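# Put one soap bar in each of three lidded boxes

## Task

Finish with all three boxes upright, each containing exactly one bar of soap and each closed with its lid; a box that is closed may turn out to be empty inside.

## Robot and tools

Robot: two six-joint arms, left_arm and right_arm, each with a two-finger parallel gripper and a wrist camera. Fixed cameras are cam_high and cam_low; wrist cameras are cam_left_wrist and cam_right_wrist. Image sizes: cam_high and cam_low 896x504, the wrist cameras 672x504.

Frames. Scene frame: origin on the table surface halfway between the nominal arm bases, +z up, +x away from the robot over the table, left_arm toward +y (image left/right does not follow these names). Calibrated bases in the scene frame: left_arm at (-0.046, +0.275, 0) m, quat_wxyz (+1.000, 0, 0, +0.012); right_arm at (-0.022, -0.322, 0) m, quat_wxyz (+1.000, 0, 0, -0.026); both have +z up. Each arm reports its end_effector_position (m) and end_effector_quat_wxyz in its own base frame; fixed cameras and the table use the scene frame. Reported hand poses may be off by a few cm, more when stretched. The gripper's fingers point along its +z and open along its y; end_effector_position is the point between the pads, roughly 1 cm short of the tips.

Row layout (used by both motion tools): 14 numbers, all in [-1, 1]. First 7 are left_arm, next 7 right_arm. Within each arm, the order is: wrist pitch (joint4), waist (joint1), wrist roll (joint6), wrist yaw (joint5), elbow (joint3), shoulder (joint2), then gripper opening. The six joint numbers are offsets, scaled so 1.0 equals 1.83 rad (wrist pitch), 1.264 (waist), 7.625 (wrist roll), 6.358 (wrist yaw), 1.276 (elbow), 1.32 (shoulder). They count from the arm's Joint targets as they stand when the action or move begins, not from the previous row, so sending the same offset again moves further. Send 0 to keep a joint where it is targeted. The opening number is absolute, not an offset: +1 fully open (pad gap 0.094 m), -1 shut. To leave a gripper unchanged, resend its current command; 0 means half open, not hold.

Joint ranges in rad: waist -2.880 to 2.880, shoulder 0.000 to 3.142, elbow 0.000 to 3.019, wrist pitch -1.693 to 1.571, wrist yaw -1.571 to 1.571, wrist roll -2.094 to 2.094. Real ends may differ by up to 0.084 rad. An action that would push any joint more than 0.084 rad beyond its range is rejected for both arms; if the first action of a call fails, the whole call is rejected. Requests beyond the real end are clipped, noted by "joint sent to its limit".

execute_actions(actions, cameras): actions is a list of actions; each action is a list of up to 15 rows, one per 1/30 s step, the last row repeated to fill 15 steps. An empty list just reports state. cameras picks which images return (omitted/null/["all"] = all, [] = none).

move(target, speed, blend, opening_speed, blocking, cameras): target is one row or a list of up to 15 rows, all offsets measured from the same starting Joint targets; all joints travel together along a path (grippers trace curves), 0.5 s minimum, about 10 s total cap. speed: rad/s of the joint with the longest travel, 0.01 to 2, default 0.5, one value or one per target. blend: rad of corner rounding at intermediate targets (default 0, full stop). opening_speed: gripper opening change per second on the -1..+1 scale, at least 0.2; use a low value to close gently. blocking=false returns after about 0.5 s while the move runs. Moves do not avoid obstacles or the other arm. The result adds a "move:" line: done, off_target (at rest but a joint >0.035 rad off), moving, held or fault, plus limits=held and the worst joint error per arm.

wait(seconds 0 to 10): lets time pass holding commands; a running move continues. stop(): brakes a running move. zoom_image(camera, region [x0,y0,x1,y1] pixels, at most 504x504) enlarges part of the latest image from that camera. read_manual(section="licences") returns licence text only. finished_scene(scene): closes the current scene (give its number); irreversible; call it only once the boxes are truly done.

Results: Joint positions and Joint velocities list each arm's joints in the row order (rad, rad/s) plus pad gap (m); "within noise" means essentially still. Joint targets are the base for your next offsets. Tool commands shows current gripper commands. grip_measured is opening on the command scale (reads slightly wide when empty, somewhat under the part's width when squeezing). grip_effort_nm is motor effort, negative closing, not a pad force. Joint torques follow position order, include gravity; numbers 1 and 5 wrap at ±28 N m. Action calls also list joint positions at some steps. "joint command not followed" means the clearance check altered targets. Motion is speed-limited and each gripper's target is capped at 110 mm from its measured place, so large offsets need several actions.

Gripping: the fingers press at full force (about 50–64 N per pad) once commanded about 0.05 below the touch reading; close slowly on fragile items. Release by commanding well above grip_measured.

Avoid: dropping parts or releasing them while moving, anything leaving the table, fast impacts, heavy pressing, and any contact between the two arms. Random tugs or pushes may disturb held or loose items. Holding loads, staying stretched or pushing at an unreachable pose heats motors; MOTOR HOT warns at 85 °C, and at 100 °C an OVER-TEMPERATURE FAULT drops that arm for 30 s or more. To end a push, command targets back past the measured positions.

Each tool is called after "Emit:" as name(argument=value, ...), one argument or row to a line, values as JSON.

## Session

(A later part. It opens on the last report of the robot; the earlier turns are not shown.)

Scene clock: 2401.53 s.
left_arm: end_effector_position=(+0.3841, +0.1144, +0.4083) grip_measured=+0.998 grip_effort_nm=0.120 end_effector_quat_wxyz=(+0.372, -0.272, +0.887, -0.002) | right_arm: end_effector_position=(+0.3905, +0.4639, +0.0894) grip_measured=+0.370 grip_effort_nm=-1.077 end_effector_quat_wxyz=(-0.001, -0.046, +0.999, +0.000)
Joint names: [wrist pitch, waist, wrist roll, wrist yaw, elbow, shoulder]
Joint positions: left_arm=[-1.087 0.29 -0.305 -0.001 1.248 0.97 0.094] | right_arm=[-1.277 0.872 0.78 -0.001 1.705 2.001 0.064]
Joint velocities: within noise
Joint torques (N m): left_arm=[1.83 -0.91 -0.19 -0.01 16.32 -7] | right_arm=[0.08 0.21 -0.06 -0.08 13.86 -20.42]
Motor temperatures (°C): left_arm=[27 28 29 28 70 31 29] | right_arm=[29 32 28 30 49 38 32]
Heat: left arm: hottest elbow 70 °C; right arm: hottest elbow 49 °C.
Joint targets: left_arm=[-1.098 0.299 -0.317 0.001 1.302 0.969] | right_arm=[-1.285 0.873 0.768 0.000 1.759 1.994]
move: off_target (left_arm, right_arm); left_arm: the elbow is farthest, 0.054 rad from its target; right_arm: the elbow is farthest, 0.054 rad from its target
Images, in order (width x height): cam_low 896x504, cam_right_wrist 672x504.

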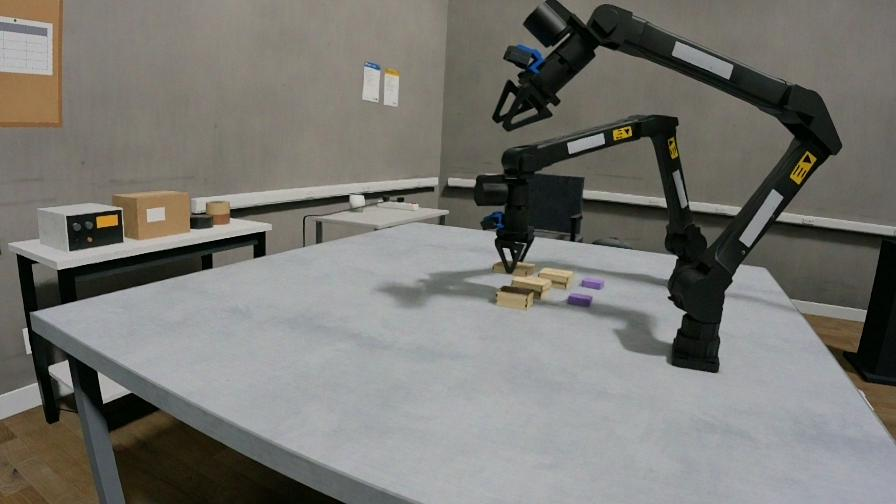

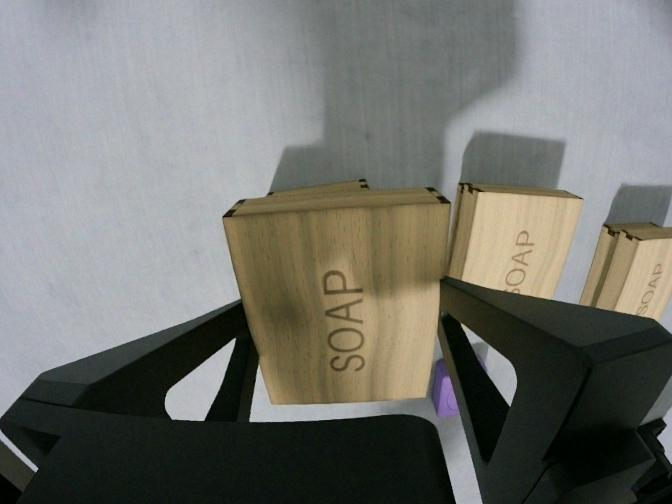

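Emit:
move(
  target=[
    [0,0,0,0,0,0,1,0,0.0156,-0.0084,0,0,0,0.25],
    [0,0,0,0,0,0,1,0.0481,0.0156,-0.0084,0,-0.0752,0.0508,0.25],
  ],
  speed=0.12,
  cameras=["cam_low","cam_right_wrist"],
)

Emit:
zoom_image(
  camera="cam_low",
  region=[485, 260, 545, 320],
)

Emit:
zoom_image(
  camera="cam_right_wrist",
  region=[210, 130, 460, 270],
)

Scene clock: 2461.17 s.
left_arm: end_effector_position=(+0.3841, +0.1144, +0.4083) grip_measured=+0.998 grip_effort_nm=0.110 end_effector_quat_wxyz=(+0.372, -0.272, +0.887, -0.002) | right_arm: end_effector_position=(+0.3858, +0.4724, +0.0553) grip_measured=+0.370 grip_effort_nm=-1.077 end_effector_quat_wxyz=(-0.001, -0.086, +0.996, +0.000)
Joint names: [wrist pitch, waist, wrist roll, wrist yaw, elbow, shoulder]
Joint positions: left_arm=[-1.087 0.29 -0.305 -0.001 1.248 0.97 0.094] | right_arm=[-1.206 0.886 0.715 -0.001 1.674 2.039 0.064]
Joint velocities: within noise
Joint torques (N m): left_arm=[1.8 -0.91 -0.19 -0.01 16.32 -6.95] | right_arm=[0.69 0.67 -0.08 -0.09 8.24 -18.73]
Motor temperatures (°C): left_arm=[27 28 29 28 71 30 29] | right_arm=[29 32 28 30 56 41 33]
Heat: left arm: hottest elbow 71 °C; right arm: hottest elbow 56 °C.
Joint targets: left_arm=[-1.098 0.299 -0.317 0.001 1.302 0.969] | right_arm=[-1.198 0.893 0.704 0.000 1.663 2.061]
move: off_target (left_arm); left_arm: the elbow is farthest, 0.054 rad from its target
Images, in order (width x height): cam_low 896x504, cam_right_wrist 672x504.

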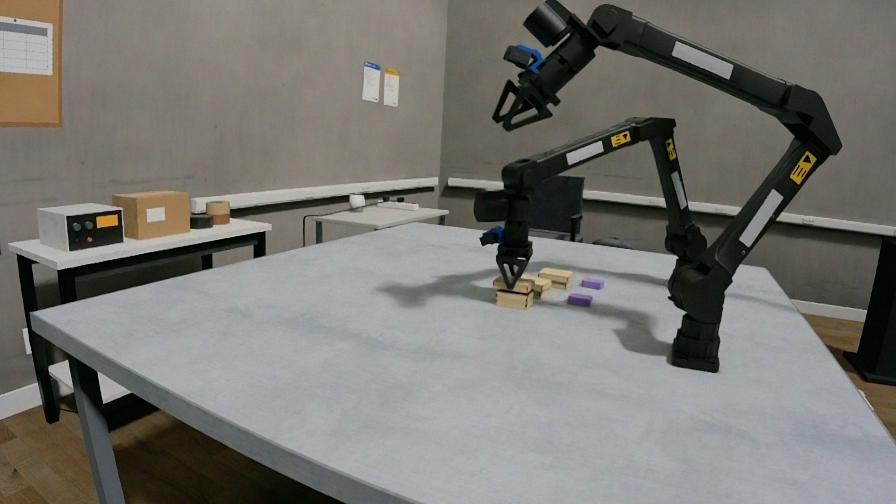

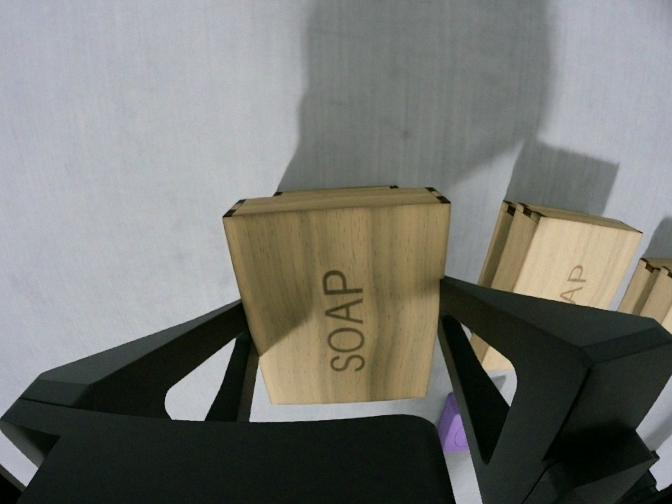

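Scaled by 8.400 from the camera's 896x504 image, which has a finer 1280x720 frame.

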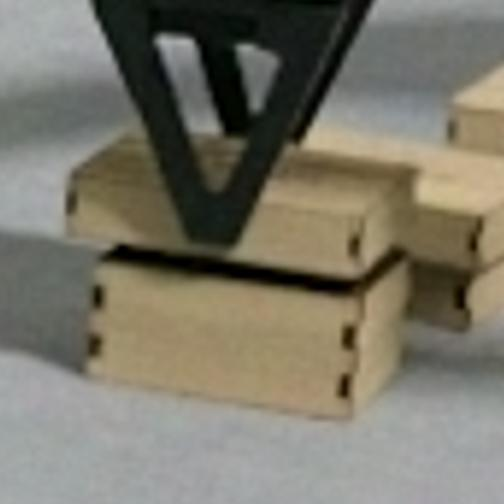

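Scaled by 2.016 from the camera's 672x504 image, which has a finer 960x720 frame.

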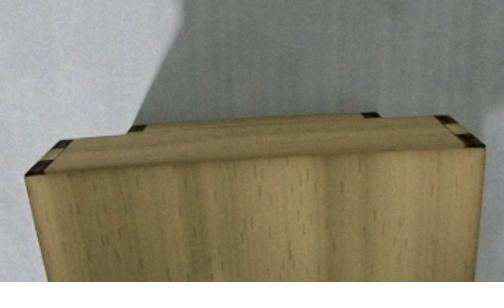

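Emit:
move(
  target=[0,0,0,0,0,0,1,0.009,0.0034,0,0,-0.0145,0,0.25],
  speed=0.06,
  cameras=["cam_low","cam_right_wrist"],
)

Emit:
zoom_image(
  camera="cam_low",
  region=[485, 260, 545, 320],
)

Emit:
zoom_image(
  camera="cam_right_wrist",
  region=[210, 130, 460, 270],
)

Scene clock: 2476.03 s.
left_arm: end_effector_position=(+0.3841, +0.1144, +0.4083) grip_measured=+0.998 grip_effort_nm=0.120 end_effector_quat_wxyz=(+0.372, -0.272, +0.887, -0.002) | right_arm: end_effector_position=(+0.3832, +0.4722, +0.0500) grip_measured=+0.370 grip_effort_nm=-1.077 end_effector_quat_wxyz=(+0.000, -0.087, +0.996, +0.001)
Joint names: [wrist pitch, waist, wrist roll, wrist yaw, elbow, shoulder]
Joint positions: left_arm=[-1.087 0.29 -0.305 -0.001 1.248 0.97 0.094] | right_arm=[-1.19 0.89 0.715 -0.001 1.659 2.039 0.064]
Joint velocities: within noise
Joint torques (N m): left_arm=[1.8 -0.97 -0.19 -0.01 16.31 -6.95] | right_arm=[0.8 0.79 -0.1 -0.09 7.9 -18.49]
Motor temperatures (°C): left_arm=[27 28 29 28 71 30 29] | right_arm=[29 32 28 30 54 40 33]
Heat: left arm: hottest elbow 71 °C; right arm: hottest elbow 54 °C.
Joint targets: left_arm=[-1.098 0.299 -0.317 0.001 1.302 0.969] | right_arm=[-1.181 0.897 0.704 0.000 1.644 2.061]
move: off_target (left_arm); left_arm: the elbow is farthest, 0.054 rad from its target
Images, in order (width x height): cam_low 896x504, cam_right_wrist 672x504.

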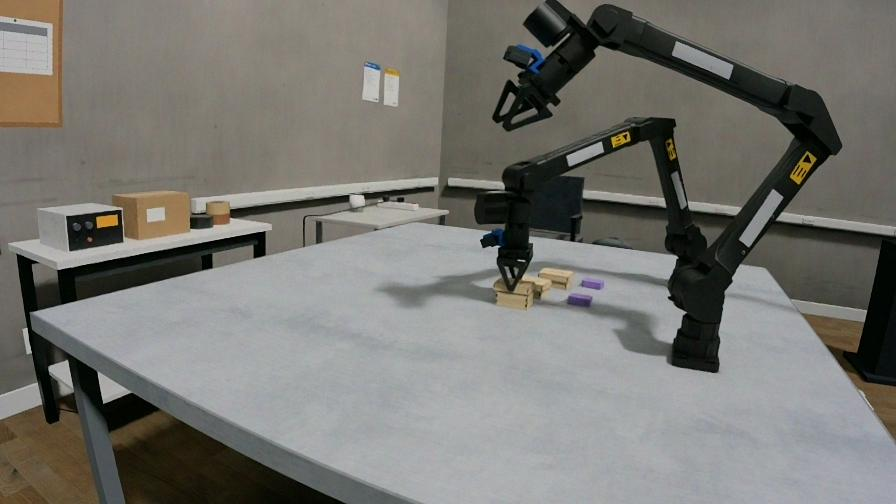

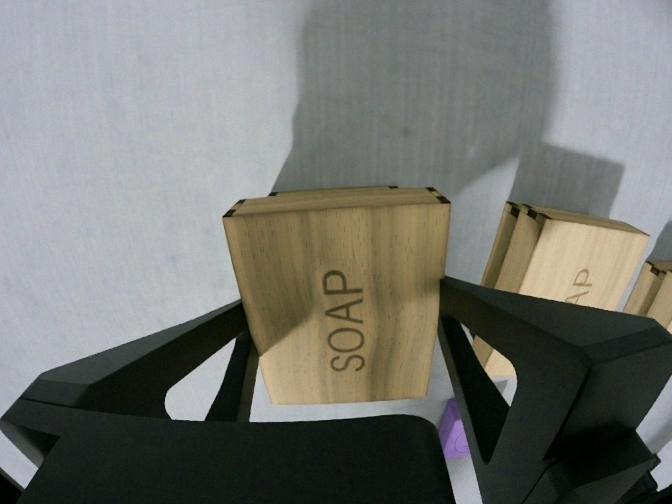

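Scaled by 8.400 from the camera's 896x504 image, which has a finer 1280x720 frame.

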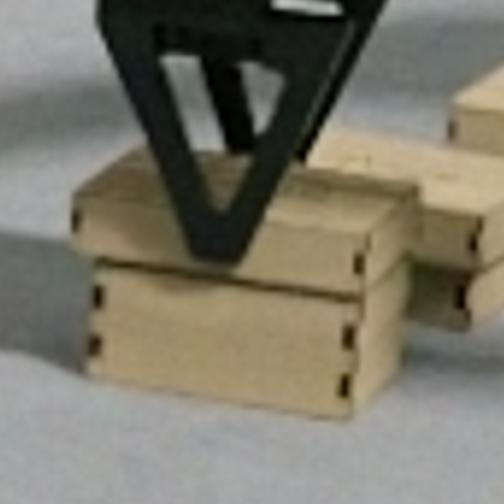

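Scaled by 2.016 from the camera's 672x504 image, which has a finer 960x720 frame.

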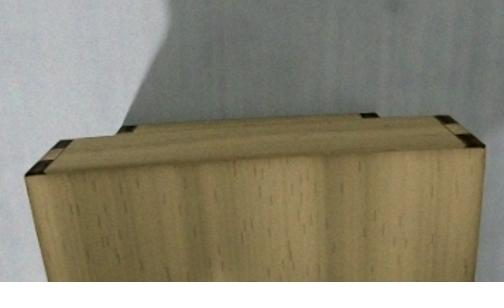

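Emit:
move(
  target=[0,0,0,0,0.038,-0.28,1,0.0044,0.0016,0,0,-0.0072,0,0.25],
  speed=0.3,
  cameras=["cam_low"],
)

Emit:
zoom_image(
  camera="cam_low",
  region=[485, 260, 545, 320],
)

Scene clock: 2533.57 s.
left_arm: end_effector_position=(+0.2557, +0.0761, +0.5566) grip_measured=+0.998 grip_effort_nm=0.105 end_effector_quat_wxyz=(+0.560, -0.243, +0.792, -0.004) | right_arm: end_effector_position=(+0.3829, +0.4719, +0.0484) grip_measured=+0.370 grip_effort_nm=-1.077 end_effector_quat_wxyz=(+0.000, -0.087, +0.996, +0.001)
Joint names: [wrist pitch, waist, wrist roll, wrist yaw, elbow, shoulder]
Joint positions: left_arm=[-1.087 0.29 -0.305 -0.001 1.306 0.601 0.094] | right_arm=[-1.185 0.89 0.714 -0.001 1.654 2.039 0.064]
Joint velocities: within noise
Joint torques (N m): left_arm=[2.14 -0.91 -0.19 -0.01 13.89 1.08] | right_arm=[0.81 0.91 -0.09 -0.09 7.49 -18.43]
Motor temperatures (°C): left_arm=[27 28 29 28 72 30 29] | right_arm=[29 32 28 30 49 38 33]
Heat: left arm: hottest elbow 72 °C; right arm: hottest elbow 49 °C.
Joint targets: left_arm=[-1.098 0.299 -0.317 0.001 1.351 0.600] | right_arm=[-1.173 0.899 0.704 0.000 1.635 2.061]
move: off_target (left_arm); left_arm: the elbow is farthest, 0.044 rad from its target
Images, in order (width x height): cam_low 896x504.

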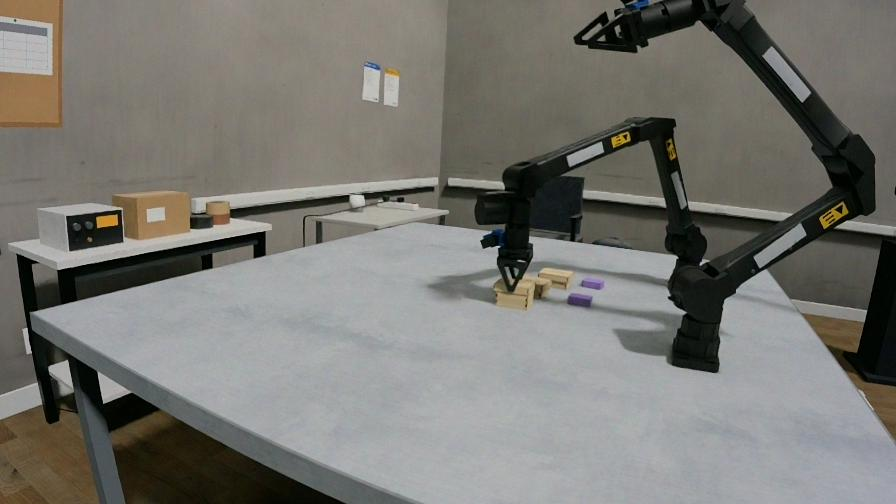

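Scaled by 8.400 from the camera's 896x504 image, which has a finer 1280x720 frame.

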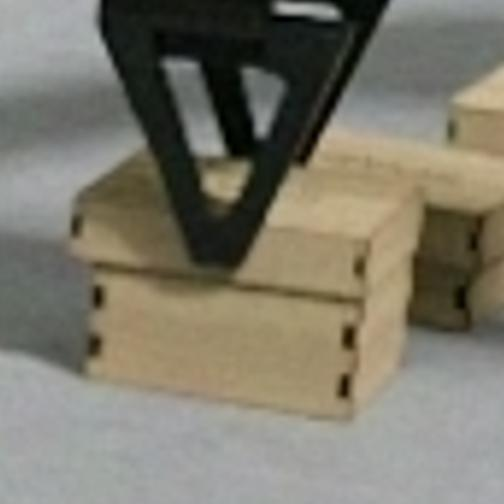

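Emit:
move(
  target=[0,0,0,0,0.35,0,1,0.0038,0.0012,0,0,-0.0064,0,0.25],
  speed=0.4,
  cameras=["cam_low"],
)

Emit:
zoom_image(
  camera="cam_low",
  region=[485, 260, 545, 320],
)

Scene clock: 2548.67 s.
left_arm: end_effector_position=(+0.1365, +0.0404, +0.7722) grip_measured=+0.998 grip_effort_nm=0.115 end_effector_quat_wxyz=(+0.735, -0.199, +0.648, -0.005) | right_arm: end_effector_position=(+0.3828, +0.4720, +0.0481) grip_measured=+0.370 grip_effort_nm=-1.077 end_effector_quat_wxyz=(+0.000, -0.088, +0.996, +0.001)
Joint names: [wrist pitch, waist, wrist roll, wrist yaw, elbow, shoulder]
Joint positions: left_arm=[-1.087 0.29 -0.305 -0.001 1.77 0.601 0.094] | right_arm=[-1.183 0.89 0.714 -0.001 1.653 2.039 0.064]
Joint velocities: within noise
Joint torques (N m): left_arm=[2.14 -0.91 -0.19 0.01 8.39 5.89] | right_arm=[1.03 1.03 -0.09 -0.1 6.86 -18.43]
Motor temperatures (°C): left_arm=[27 28 29 28 73 30 29] | right_arm=[29 32 28 30 48 38 33]
Heat: left arm: hottest elbow 73 °C; right arm: hottest elbow 48 °C.
Joint targets: left_arm=[-1.098 0.299 -0.317 0.001 1.797 0.600] | right_arm=[-1.166 0.901 0.704 0.000 1.627 2.061]
move: done
Images, in order (width x height): cam_low 896x504.

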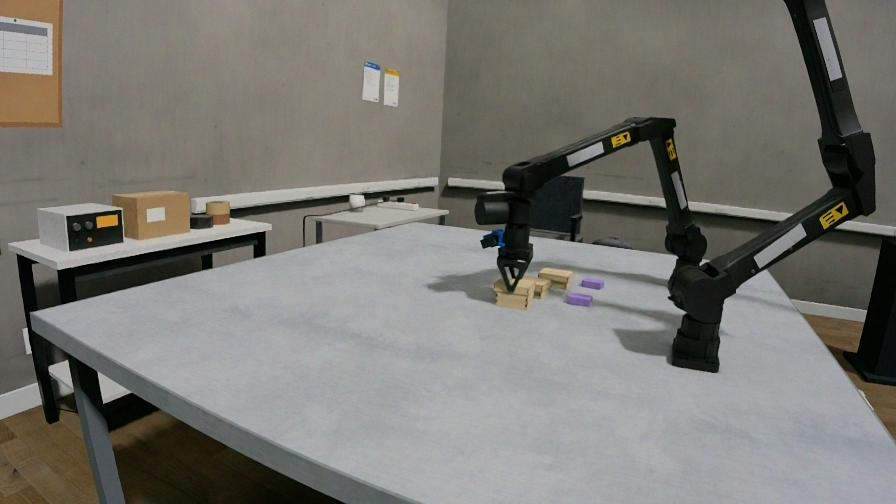

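Scaled by 8.400 from the camera's 896x504 image, which has a finer 1280x720 frame.

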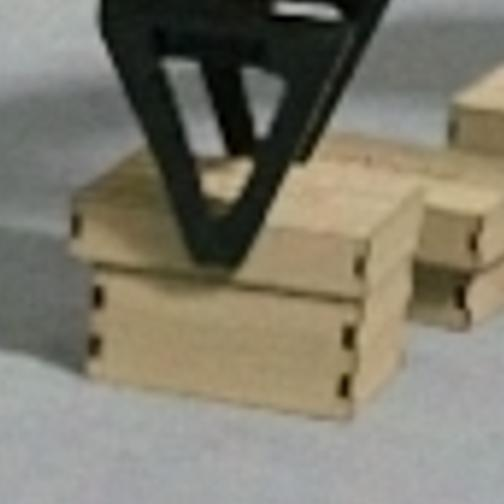

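Emit:
zoom_image(
  camera="cam_low",
  region=[490, 278, 510, 298],
)

Emit:
zoom_image(
  camera="cam_low",
  region=[520, 284, 540, 304],
)

Emit:
execute_actions(
  actions=[],
  cameras=["cam_right_wrist"],
)

Emit:
zoom_image(
  camera="cam_right_wrist",
  region=[210, 130, 460, 270],
)

Scaled by 25.200 from the camera's 896x504 image, which has a finer 1280x720 frame.

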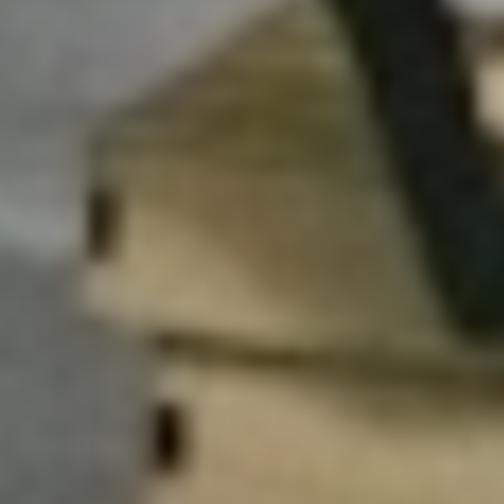

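Scaled by 25.200 from the camera's 896x504 image, which has a finer 1280x720 frame.

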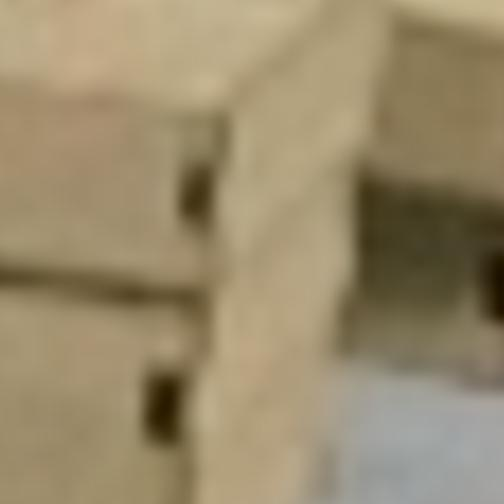

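Scene clock: 2566.23 s.
left_arm: end_effector_position=(+0.1365, +0.0404, +0.7722) grip_measured=+0.998 grip_effort_nm=0.120 end_effector_quat_wxyz=(+0.735, -0.199, +0.648, -0.005) | right_arm: end_effector_position=(+0.3828, +0.4720, +0.0481) grip_measured=+0.370 grip_effort_nm=-1.077 end_effector_quat_wxyz=(+0.000, -0.088, +0.996, +0.001)
Joint names: [wrist pitch, waist, wrist roll, wrist yaw, elbow, shoulder]
Joint positions: left_arm=[-1.087 0.29 -0.305 -0.001 1.77 0.601 0.094] | right_arm=[-1.183 0.89 0.714 -0.001 1.653 2.039 0.064]
Joint velocities: within noise
Joint torques (N m): left_arm=[2.13 -0.91 -0.18 0.01 8.39 5.48] | right_arm=[1.03 1.08 -0.09 -0.1 6.86 -18.43]
Motor temperatures (°C): left_arm=[27 28 29 28 69 30 29] | right_arm=[29 32 28 30 47 38 33]
Heat: left arm: hottest elbow 69 °C; right arm: hottest elbow 47 °C.
Joint targets: left_arm=[-1.098 0.299 -0.317 0.001 1.797 0.600] | right_arm=[-1.166 0.901 0.704 -0.001 1.627 2.061]
Tool commands: left_gripper/opening=+1.0 right_gripper/opening=+0.25
Images, in order (width x height): cam_right_wrist 672x504.

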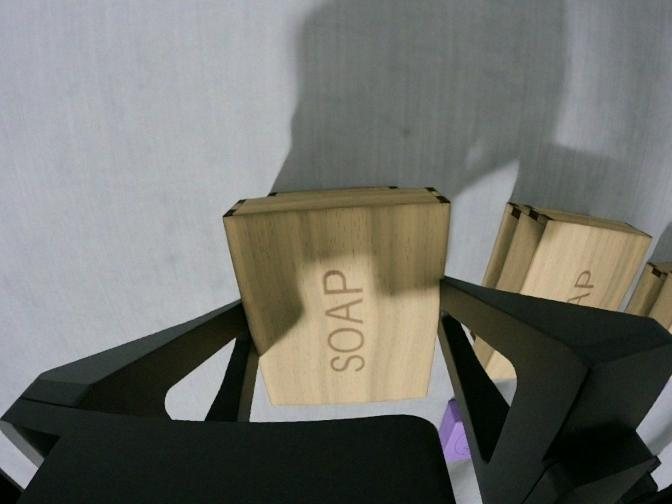

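Scaled by 2.016 from the camera's 672x504 image, which has a finer 960x720 frame.

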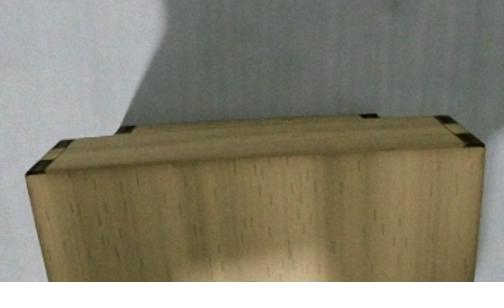

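Emit:
move(
  target=[0,0,0,0,0,0,1,-0.0038,0.0024,0,0,0.002,-0.026,0.25],
  speed=0.1,
  cameras=["cam_low"],
)

Emit:
zoom_image(
  camera="cam_low",
  region=[490, 278, 510, 298],
)

Emit:
zoom_image(
  camera="cam_low",
  region=[520, 284, 540, 304],
)

Scene clock: 2584.83 s.
left_arm: end_effector_position=(+0.1365, +0.0404, +0.7722) grip_measured=+0.998 grip_effort_nm=0.110 end_effector_quat_wxyz=(+0.735, -0.199, +0.648, -0.005) | right_arm: end_effector_position=(+0.3811, +0.4726, +0.0488) grip_measured=+0.370 grip_effort_nm=-1.082 end_effector_quat_wxyz=(+0.002, -0.089, +0.996, +0.002)
Joint names: [wrist pitch, waist, wrist roll, wrist yaw, elbow, shoulder]
Joint positions: left_arm=[-1.087 0.29 -0.305 -0.001 1.77 0.601 0.094] | right_arm=[-1.18 0.893 0.714 0 1.649 2.035 0.064]
Joint velocities: within noise
Joint torques (N m): left_arm=[2.13 -0.97 -0.19 0.01 8.4 5.48] | right_arm=[0.65 1.08 -0.08 -0.15 7.47 -20.78]
Motor temperatures (°C): left_arm=[27 28 29 28 65 30 29] | right_arm=[29 32 28 30 47 38 33]
Heat: left arm: hottest elbow 65 °C; right arm: hottest elbow 47 °C.
Joint targets: left_arm=[-1.098 0.299 -0.317 0.001 1.797 0.600] | right_arm=[-1.173 0.904 0.704 -0.001 1.630 2.026]
move: done
Images, in order (width x height): cam_low 896x504.

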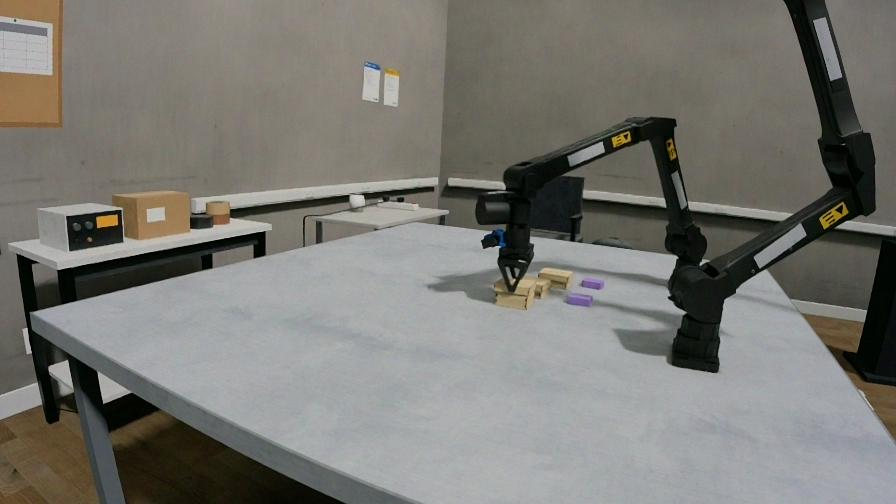

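Scaled by 25.200 from the camera's 896x504 image, which has a finer 1280x720 frame.

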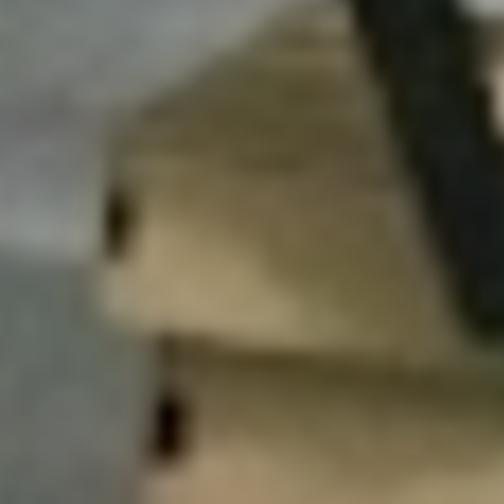

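Scaled by 25.200 from the camera's 896x504 image, which has a finer 1280x720 frame.

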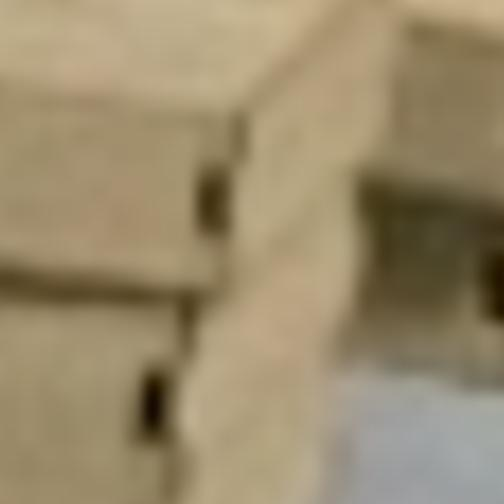

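Emit:
move(
  target=[0,0,0,0,0,0,1,0.0015,0,0,0,0.001,0.0245,0.25],
  speed=0.06,
  cameras=["cam_low"],
)

Emit:
zoom_image(
  camera="cam_low",
  region=[485, 260, 545, 320],
)

Scene clock: 2599.90 s.
left_arm: end_effector_position=(+0.1365, +0.0404, +0.7722) grip_measured=+0.998 grip_effort_nm=0.115 end_effector_quat_wxyz=(+0.735, -0.199, +0.648, -0.005) | right_arm: end_effector_position=(+0.3811, +0.4725, +0.0488) grip_measured=+0.370 grip_effort_nm=-1.082 end_effector_quat_wxyz=(+0.002, -0.089, +0.996, +0.001)
Joint names: [wrist pitch, waist, wrist roll, wrist yaw, elbow, shoulder]
Joint positions: left_arm=[-1.087 0.29 -0.305 -0.001 1.77 0.601 0.094] | right_arm=[-1.18 0.893 0.714 0 1.649 2.035 0.064]
Joint velocities: within noise
Joint torques (N m): left_arm=[2.14 -0.97 -0.19 0.01 8.38 5.48] | right_arm=[0.75 1.08 -0.08 -0.15 7.57 -18.32]
Motor temperatures (°C): left_arm=[27 28 29 28 62 30 29] | right_arm=[29 32 28 30 47 39 33]
Heat: left arm: hottest elbow 62 °C; right arm: hottest elbow 47 °C.
Joint targets: left_arm=[-1.098 0.299 -0.317 0.001 1.797 0.600] | right_arm=[-1.170 0.904 0.704 0.000 1.631 2.059]
move: done
Images, in order (width x height): cam_low 896x504.

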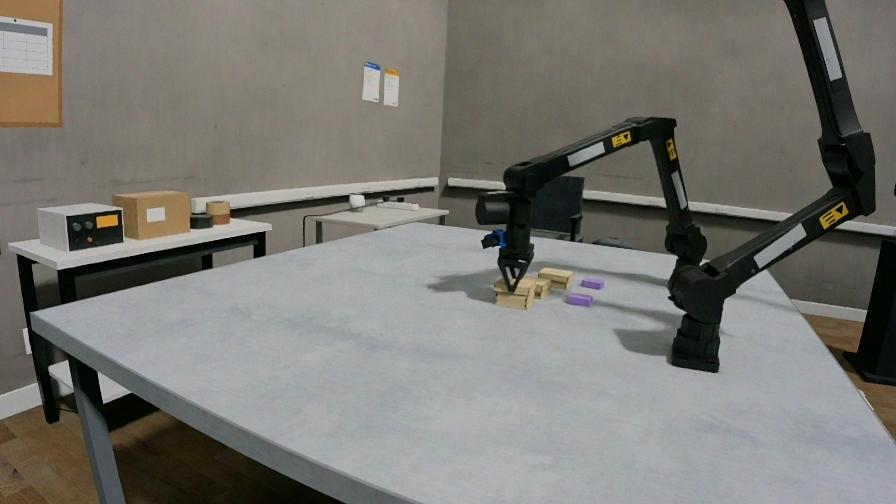

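Scaled by 8.400 from the camera's 896x504 image, which has a finer 1280x720 frame.

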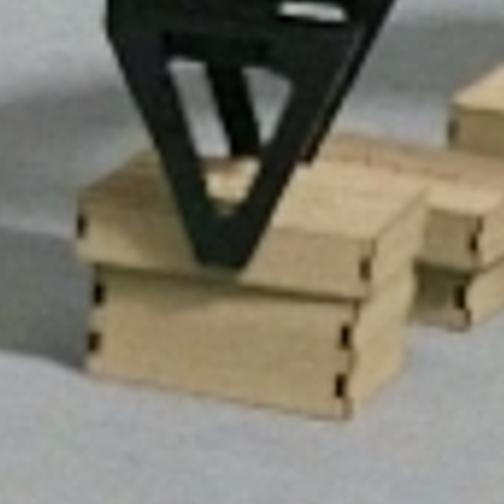

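Emit:
move(
  target=[0,0,0,0,0,0,1,0.003,-0.002,0,0,0,0.005,0.25],
  speed=0.06,
  cameras=["cam_low"],
)

Emit:
zoom_image(
  camera="cam_low",
  region=[485, 260, 545, 320],
)

Scene clock: 2608.33 s.
left_arm: end_effector_position=(+0.1365, +0.0404, +0.7722) grip_measured=+0.998 grip_effort_nm=0.120 end_effector_quat_wxyz=(+0.735, -0.199, +0.648, -0.005) | right_arm: end_effector_position=(+0.3812, +0.4727, +0.0488) grip_measured=+0.370 grip_effort_nm=-1.082 end_effector_quat_wxyz=(+0.002, -0.090, +0.996, +0.002)
Joint names: [wrist pitch, waist, wrist roll, wrist yaw, elbow, shoulder]
Joint positions: left_arm=[-1.087 0.29 -0.305 -0.001 1.77 0.601 0.094] | right_arm=[-1.179 0.893 0.714 0 1.649 2.035 0.064]
Joint velocities: within noise
Joint torques (N m): left_arm=[2.13 -0.97 -0.19 0.01 8.4 5.48] | right_arm=[0.92 0.79 -0.07 -0.15 7.57 -17.73]
Motor temperatures (°C): left_arm=[27 28 29 28 61 30 29] | right_arm=[29 32 28 30 47 39 33]
Heat: left arm: hottest elbow 61 °C; right arm: hottest elbow 47 °C.
Joint targets: left_arm=[-1.098 0.299 -0.317 0.001 1.797 0.600] | right_arm=[-1.165 0.901 0.704 0.000 1.631 2.065]
move: done
Images, in order (width x height): cam_low 896x504.

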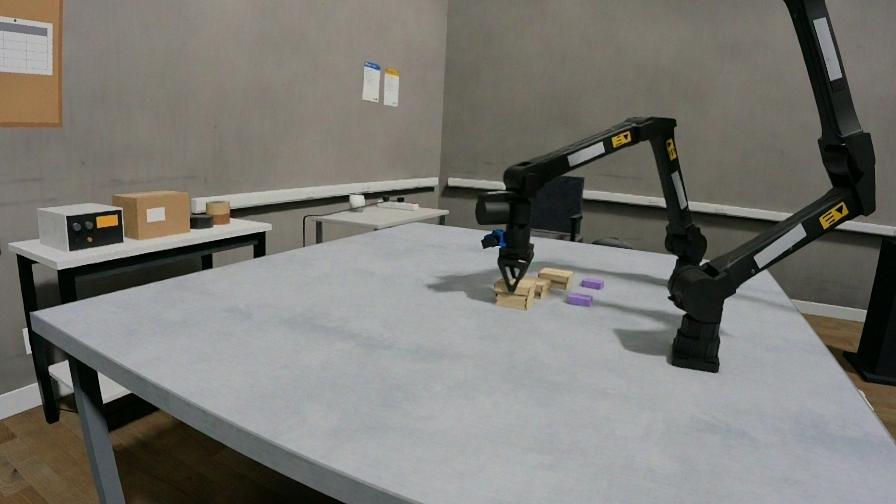

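Scaled by 8.400 from the camera's 896x504 image, which has a finer 1280x720 frame.

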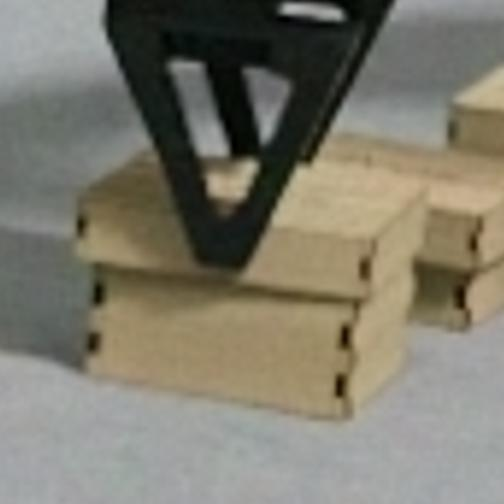

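Emit:
move(
  target=[0,0,0,0,0,0,1,0,0,0,0,0,0,0.75],
  opening_speed=0.2,
  cameras=["cam_low","cam_right_wrist"],
)

Emit:
zoom_image(
  camera="cam_low",
  region=[485, 260, 545, 320],
)

Scene clock: 2619.23 s.
left_arm: end_effector_position=(+0.1365, +0.0404, +0.7722) grip_measured=+0.998 grip_effort_nm=0.115 end_effector_quat_wxyz=(+0.735, -0.199, +0.648, -0.005) | right_arm: end_effector_position=(+0.3821, +0.4738, +0.0488) grip_measured=+0.748 grip_effort_nm=0.032 end_effector_quat_wxyz=(+0.004, -0.090, +0.996, +0.004)
Joint names: [wrist pitch, waist, wrist roll, wrist yaw, elbow, shoulder]
Joint positions: left_arm=[-1.087 0.29 -0.305 -0.001 1.77 0.601 0.094] | right_arm=[-1.173 0.893 0.713 0 1.649 2.035 0.082]
Joint velocities: within noise
Joint torques (N m): left_arm=[2.13 -0.97 -0.19 0.01 8.4 5.48] | right_arm=[0.72 0.85 -0.08 -0.15 7.58 -17.79]
Motor temperatures (°C): left_arm=[27 28 29 28 60 30 29] | right_arm=[29 32 28 30 47 39 33]
Heat: left arm: hottest elbow 60 °C; right arm: hottest elbow 47 °C.
Joint targets: left_arm=[-1.098 0.299 -0.317 0.001 1.797 0.600] | right_arm=[-1.165 0.901 0.704 0.000 1.631 2.065]
move: done
Images, in order (width x height): cam_low 896x504, cam_right_wrist 672x504.

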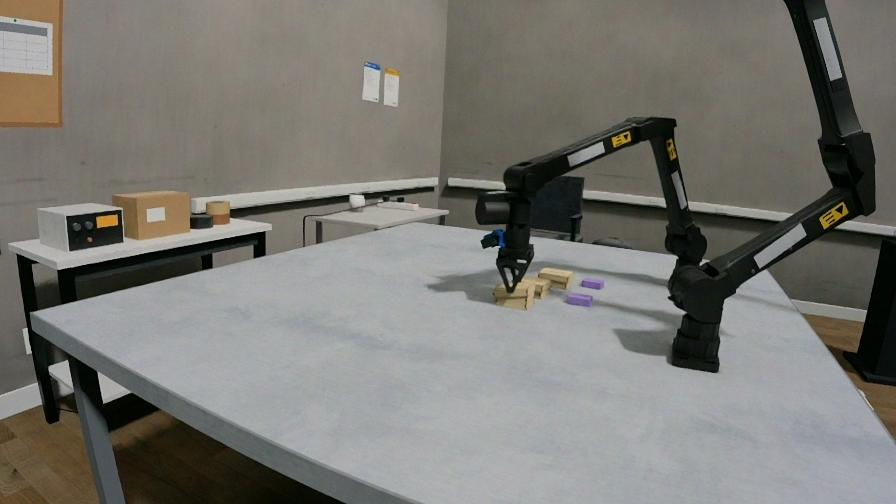

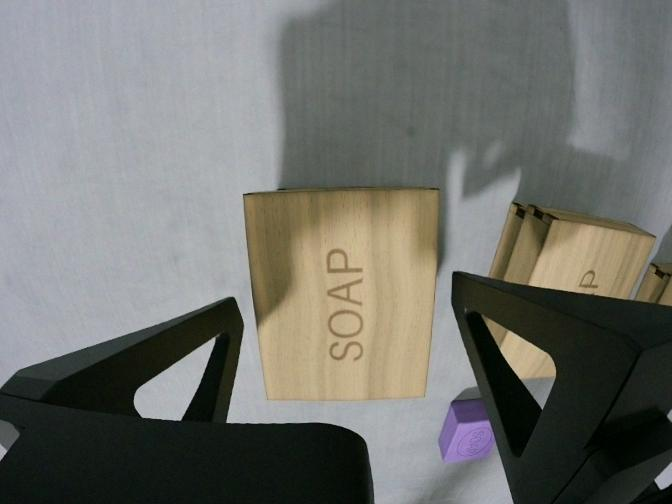

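Scaled by 8.400 from the camera's 896x504 image, which has a finer 1280x720 frame.

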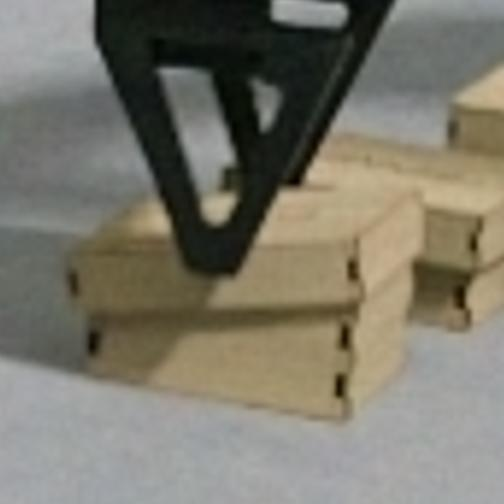

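Emit:
move(
  target=[
    [0,0,0,0,0,0,1,0,0,0,0,0,0,0.25],
    [0,0,0,0,0,0,1,0.001,0.0042,0,0,-0.0055,-0.0335,0.25],
  ],
  opening_speed=0.3,
  speed=0.08,
  cameras=["cam_low","cam_right_wrist"],
)

Emit:
zoom_image(
  camera="cam_low",
  region=[485, 260, 545, 320],
)

Scene clock: 2640.40 s.
left_arm: end_effector_position=(+0.1365, +0.0404, +0.7722) grip_measured=+0.998 grip_effort_nm=0.120 end_effector_quat_wxyz=(+0.735, -0.199, +0.648, -0.005) | right_arm: end_effector_position=(+0.3804, +0.4738, +0.0484) grip_measured=+0.342 grip_effort_nm=-1.082 end_effector_quat_wxyz=(+0.004, -0.091, +0.996, +0.004)
Joint names: [wrist pitch, waist, wrist roll, wrist yaw, elbow, shoulder]
Joint positions: left_arm=[-1.087 0.29 -0.305 -0.001 1.77 0.601 0.094] | right_arm=[-1.169 0.895 0.713 0 1.643 2.032 0.063]
Joint velocities: within noise
Joint torques (N m): left_arm=[2.13 -0.91 -0.19 0.01 8.4 5.48] | right_arm=[0.64 1.2 -0.08 -0.15 7.54 -20.89]
Motor temperatures (°C): left_arm=[27 28 29 28 58 30 29] | right_arm=[29 32 28 30 47 39 32]
Heat: left arm: hottest elbow 58 °C; right arm: hottest elbow 47 °C.
Joint targets: left_arm=[-1.098 0.299 -0.317 0.001 1.797 0.600] | right_arm=[-1.163 0.906 0.704 0.000 1.624 2.021]
move: done
Images, in order (width x height): cam_low 896x504, cam_right_wrist 672x504.

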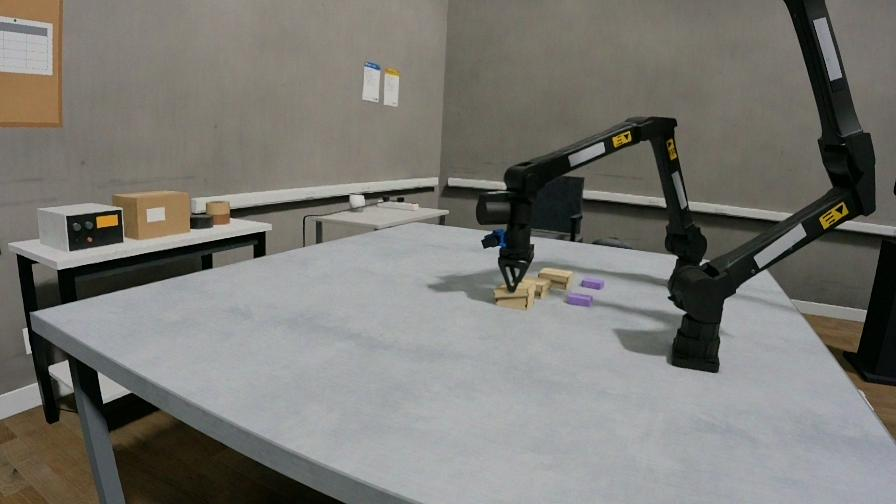

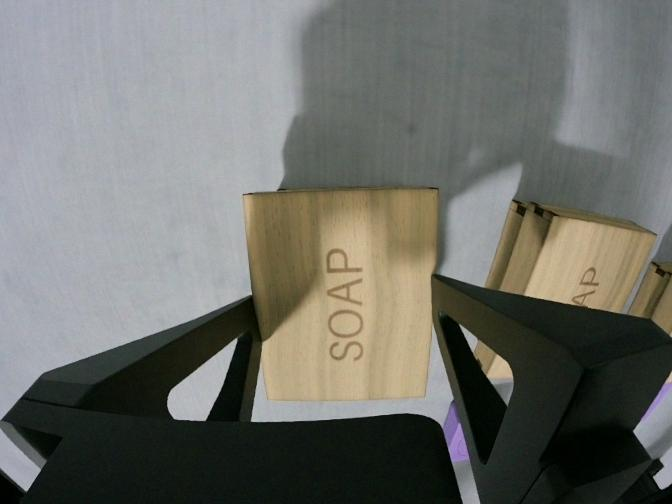

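Scaled by 8.400 from the camera's 896x504 image, which has a finer 1280x720 frame.

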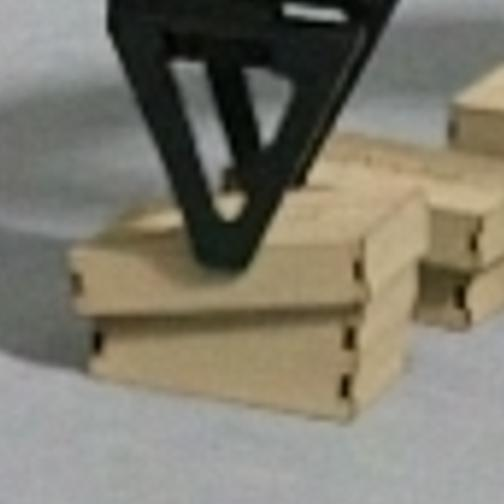

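Emit:
move(
  target=[
    [0,0,0,0,0,0,1,0,0,0,0,0,-0.0025,0.25],
    [0,0,0,0,0,0,1,0.001,0.0026,0,0,-0.0067,-0.006,0.25],
  ],
  opening_speed=0.3,
  speed=0.08,
  cameras=["cam_low"],
)

Emit:
zoom_image(
  camera="cam_low",
  region=[485, 260, 545, 320],
)

Scene clock: 2653.07 s.
left_arm: end_effector_position=(+0.1365, +0.0404, +0.7722) grip_measured=+0.998 grip_effort_nm=0.110 end_effector_quat_wxyz=(+0.735, -0.199, +0.648, -0.005) | right_arm: end_effector_position=(+0.3766, +0.4731, +0.0486) grip_measured=+0.342 grip_effort_nm=-1.077 end_effector_quat_wxyz=(+0.004, -0.093, +0.996, +0.003)
Joint names: [wrist pitch, waist, wrist roll, wrist yaw, elbow, shoulder]
Joint positions: left_arm=[-1.087 0.29 -0.305 -0.001 1.77 0.601 0.094] | right_arm=[-1.168 0.899 0.713 0 1.633 2.026 0.063]
Joint velocities: within noise
Joint torques (N m): left_arm=[2.13 -0.91 -0.19 0.01 8.39 5.48] | right_arm=[0.53 1.03 -0.07 -0.15 7.6 -20.89]
Motor temperatures (°C): left_arm=[27 28 29 28 57 30 29] | right_arm=[29 32 28 30 46 41 32]
Heat: left arm: hottest elbow 57 °C; right arm: hottest elbow 46 °C.
Joint targets: left_arm=[-1.098 0.299 -0.317 0.001 1.797 0.600] | right_arm=[-1.161 0.910 0.704 0.000 1.615 2.013]
move: done
Images, in order (width x height): cam_low 896x504.

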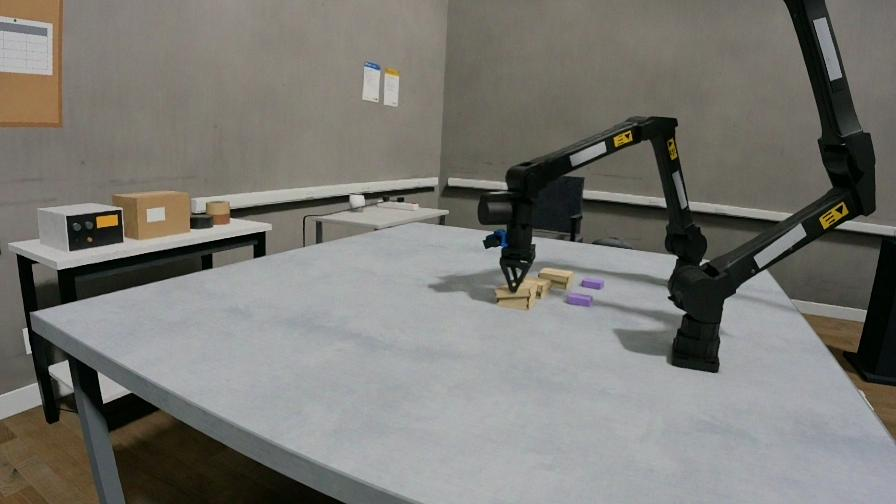

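Scaled by 8.400 from the camera's 896x504 image, which has a finer 1280x720 frame.

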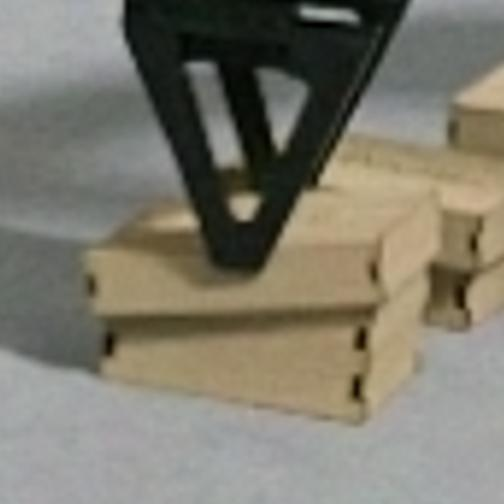

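Emit:
move(
  target=[0,0,0,0,0,0,1,0,0,0,0,0,0,0.75],
  opening_speed=0.2,
  cameras=["cam_low"],
)

Emit:
zoom_image(
  camera="cam_low",
  region=[485, 260, 545, 320],
)

Scene clock: 2664.93 s.
left_arm: end_effector_position=(+0.1365, +0.0404, +0.7722) grip_measured=+0.998 grip_effort_nm=0.110 end_effector_quat_wxyz=(+0.735, -0.199, +0.648, -0.005) | right_arm: end_effector_position=(+0.3753, +0.4741, +0.0487) grip_measured=+0.748 grip_effort_nm=0.042 end_effector_quat_wxyz=(+0.004, -0.094, +0.996, +0.004)
Joint names: [wrist pitch, waist, wrist roll, wrist yaw, elbow, shoulder]
Joint positions: left_arm=[-1.087 0.29 -0.305 -0.001 1.77 0.601 0.094] | right_arm=[-1.167 0.902 0.713 0 1.633 2.026 0.082]
Joint velocities: within noise
Joint torques (N m): left_arm=[2.13 -0.85 -0.19 0.01 8.39 5.48] | right_arm=[0.64 0.79 -0.08 -0.15 7.58 -20.95]
Motor temperatures (°C): left_arm=[27 28 29 28 56 30 29] | right_arm=[29 32 28 30 47 41 32]
Heat: left arm: hottest elbow 56 °C; right arm: hottest elbow 47 °C.
Joint targets: left_arm=[-1.098 0.299 -0.317 0.001 1.797 0.600] | right_arm=[-1.161 0.910 0.704 0.000 1.615 2.013]
move: done
Images, in order (width x height): cam_low 896x504.

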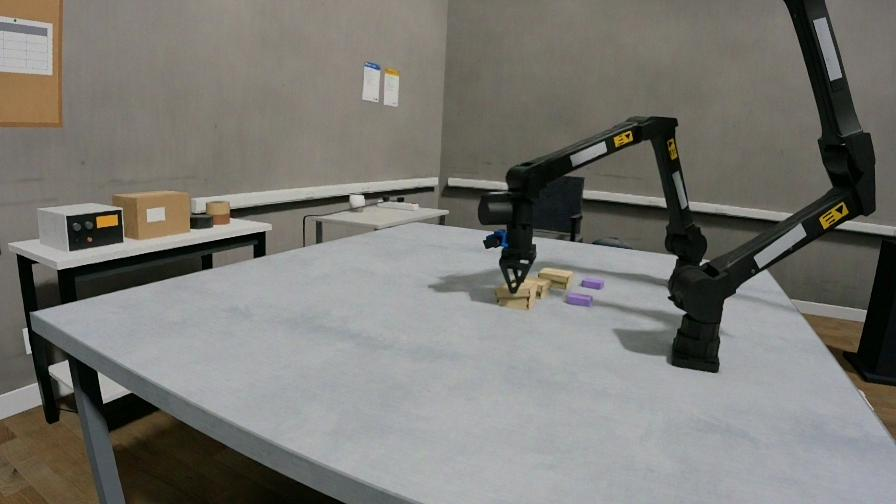

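Scaled by 8.400 from the camera's 896x504 image, which has a finer 1280x720 frame.

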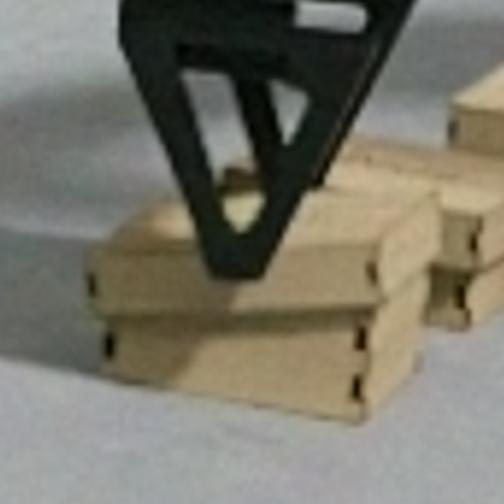

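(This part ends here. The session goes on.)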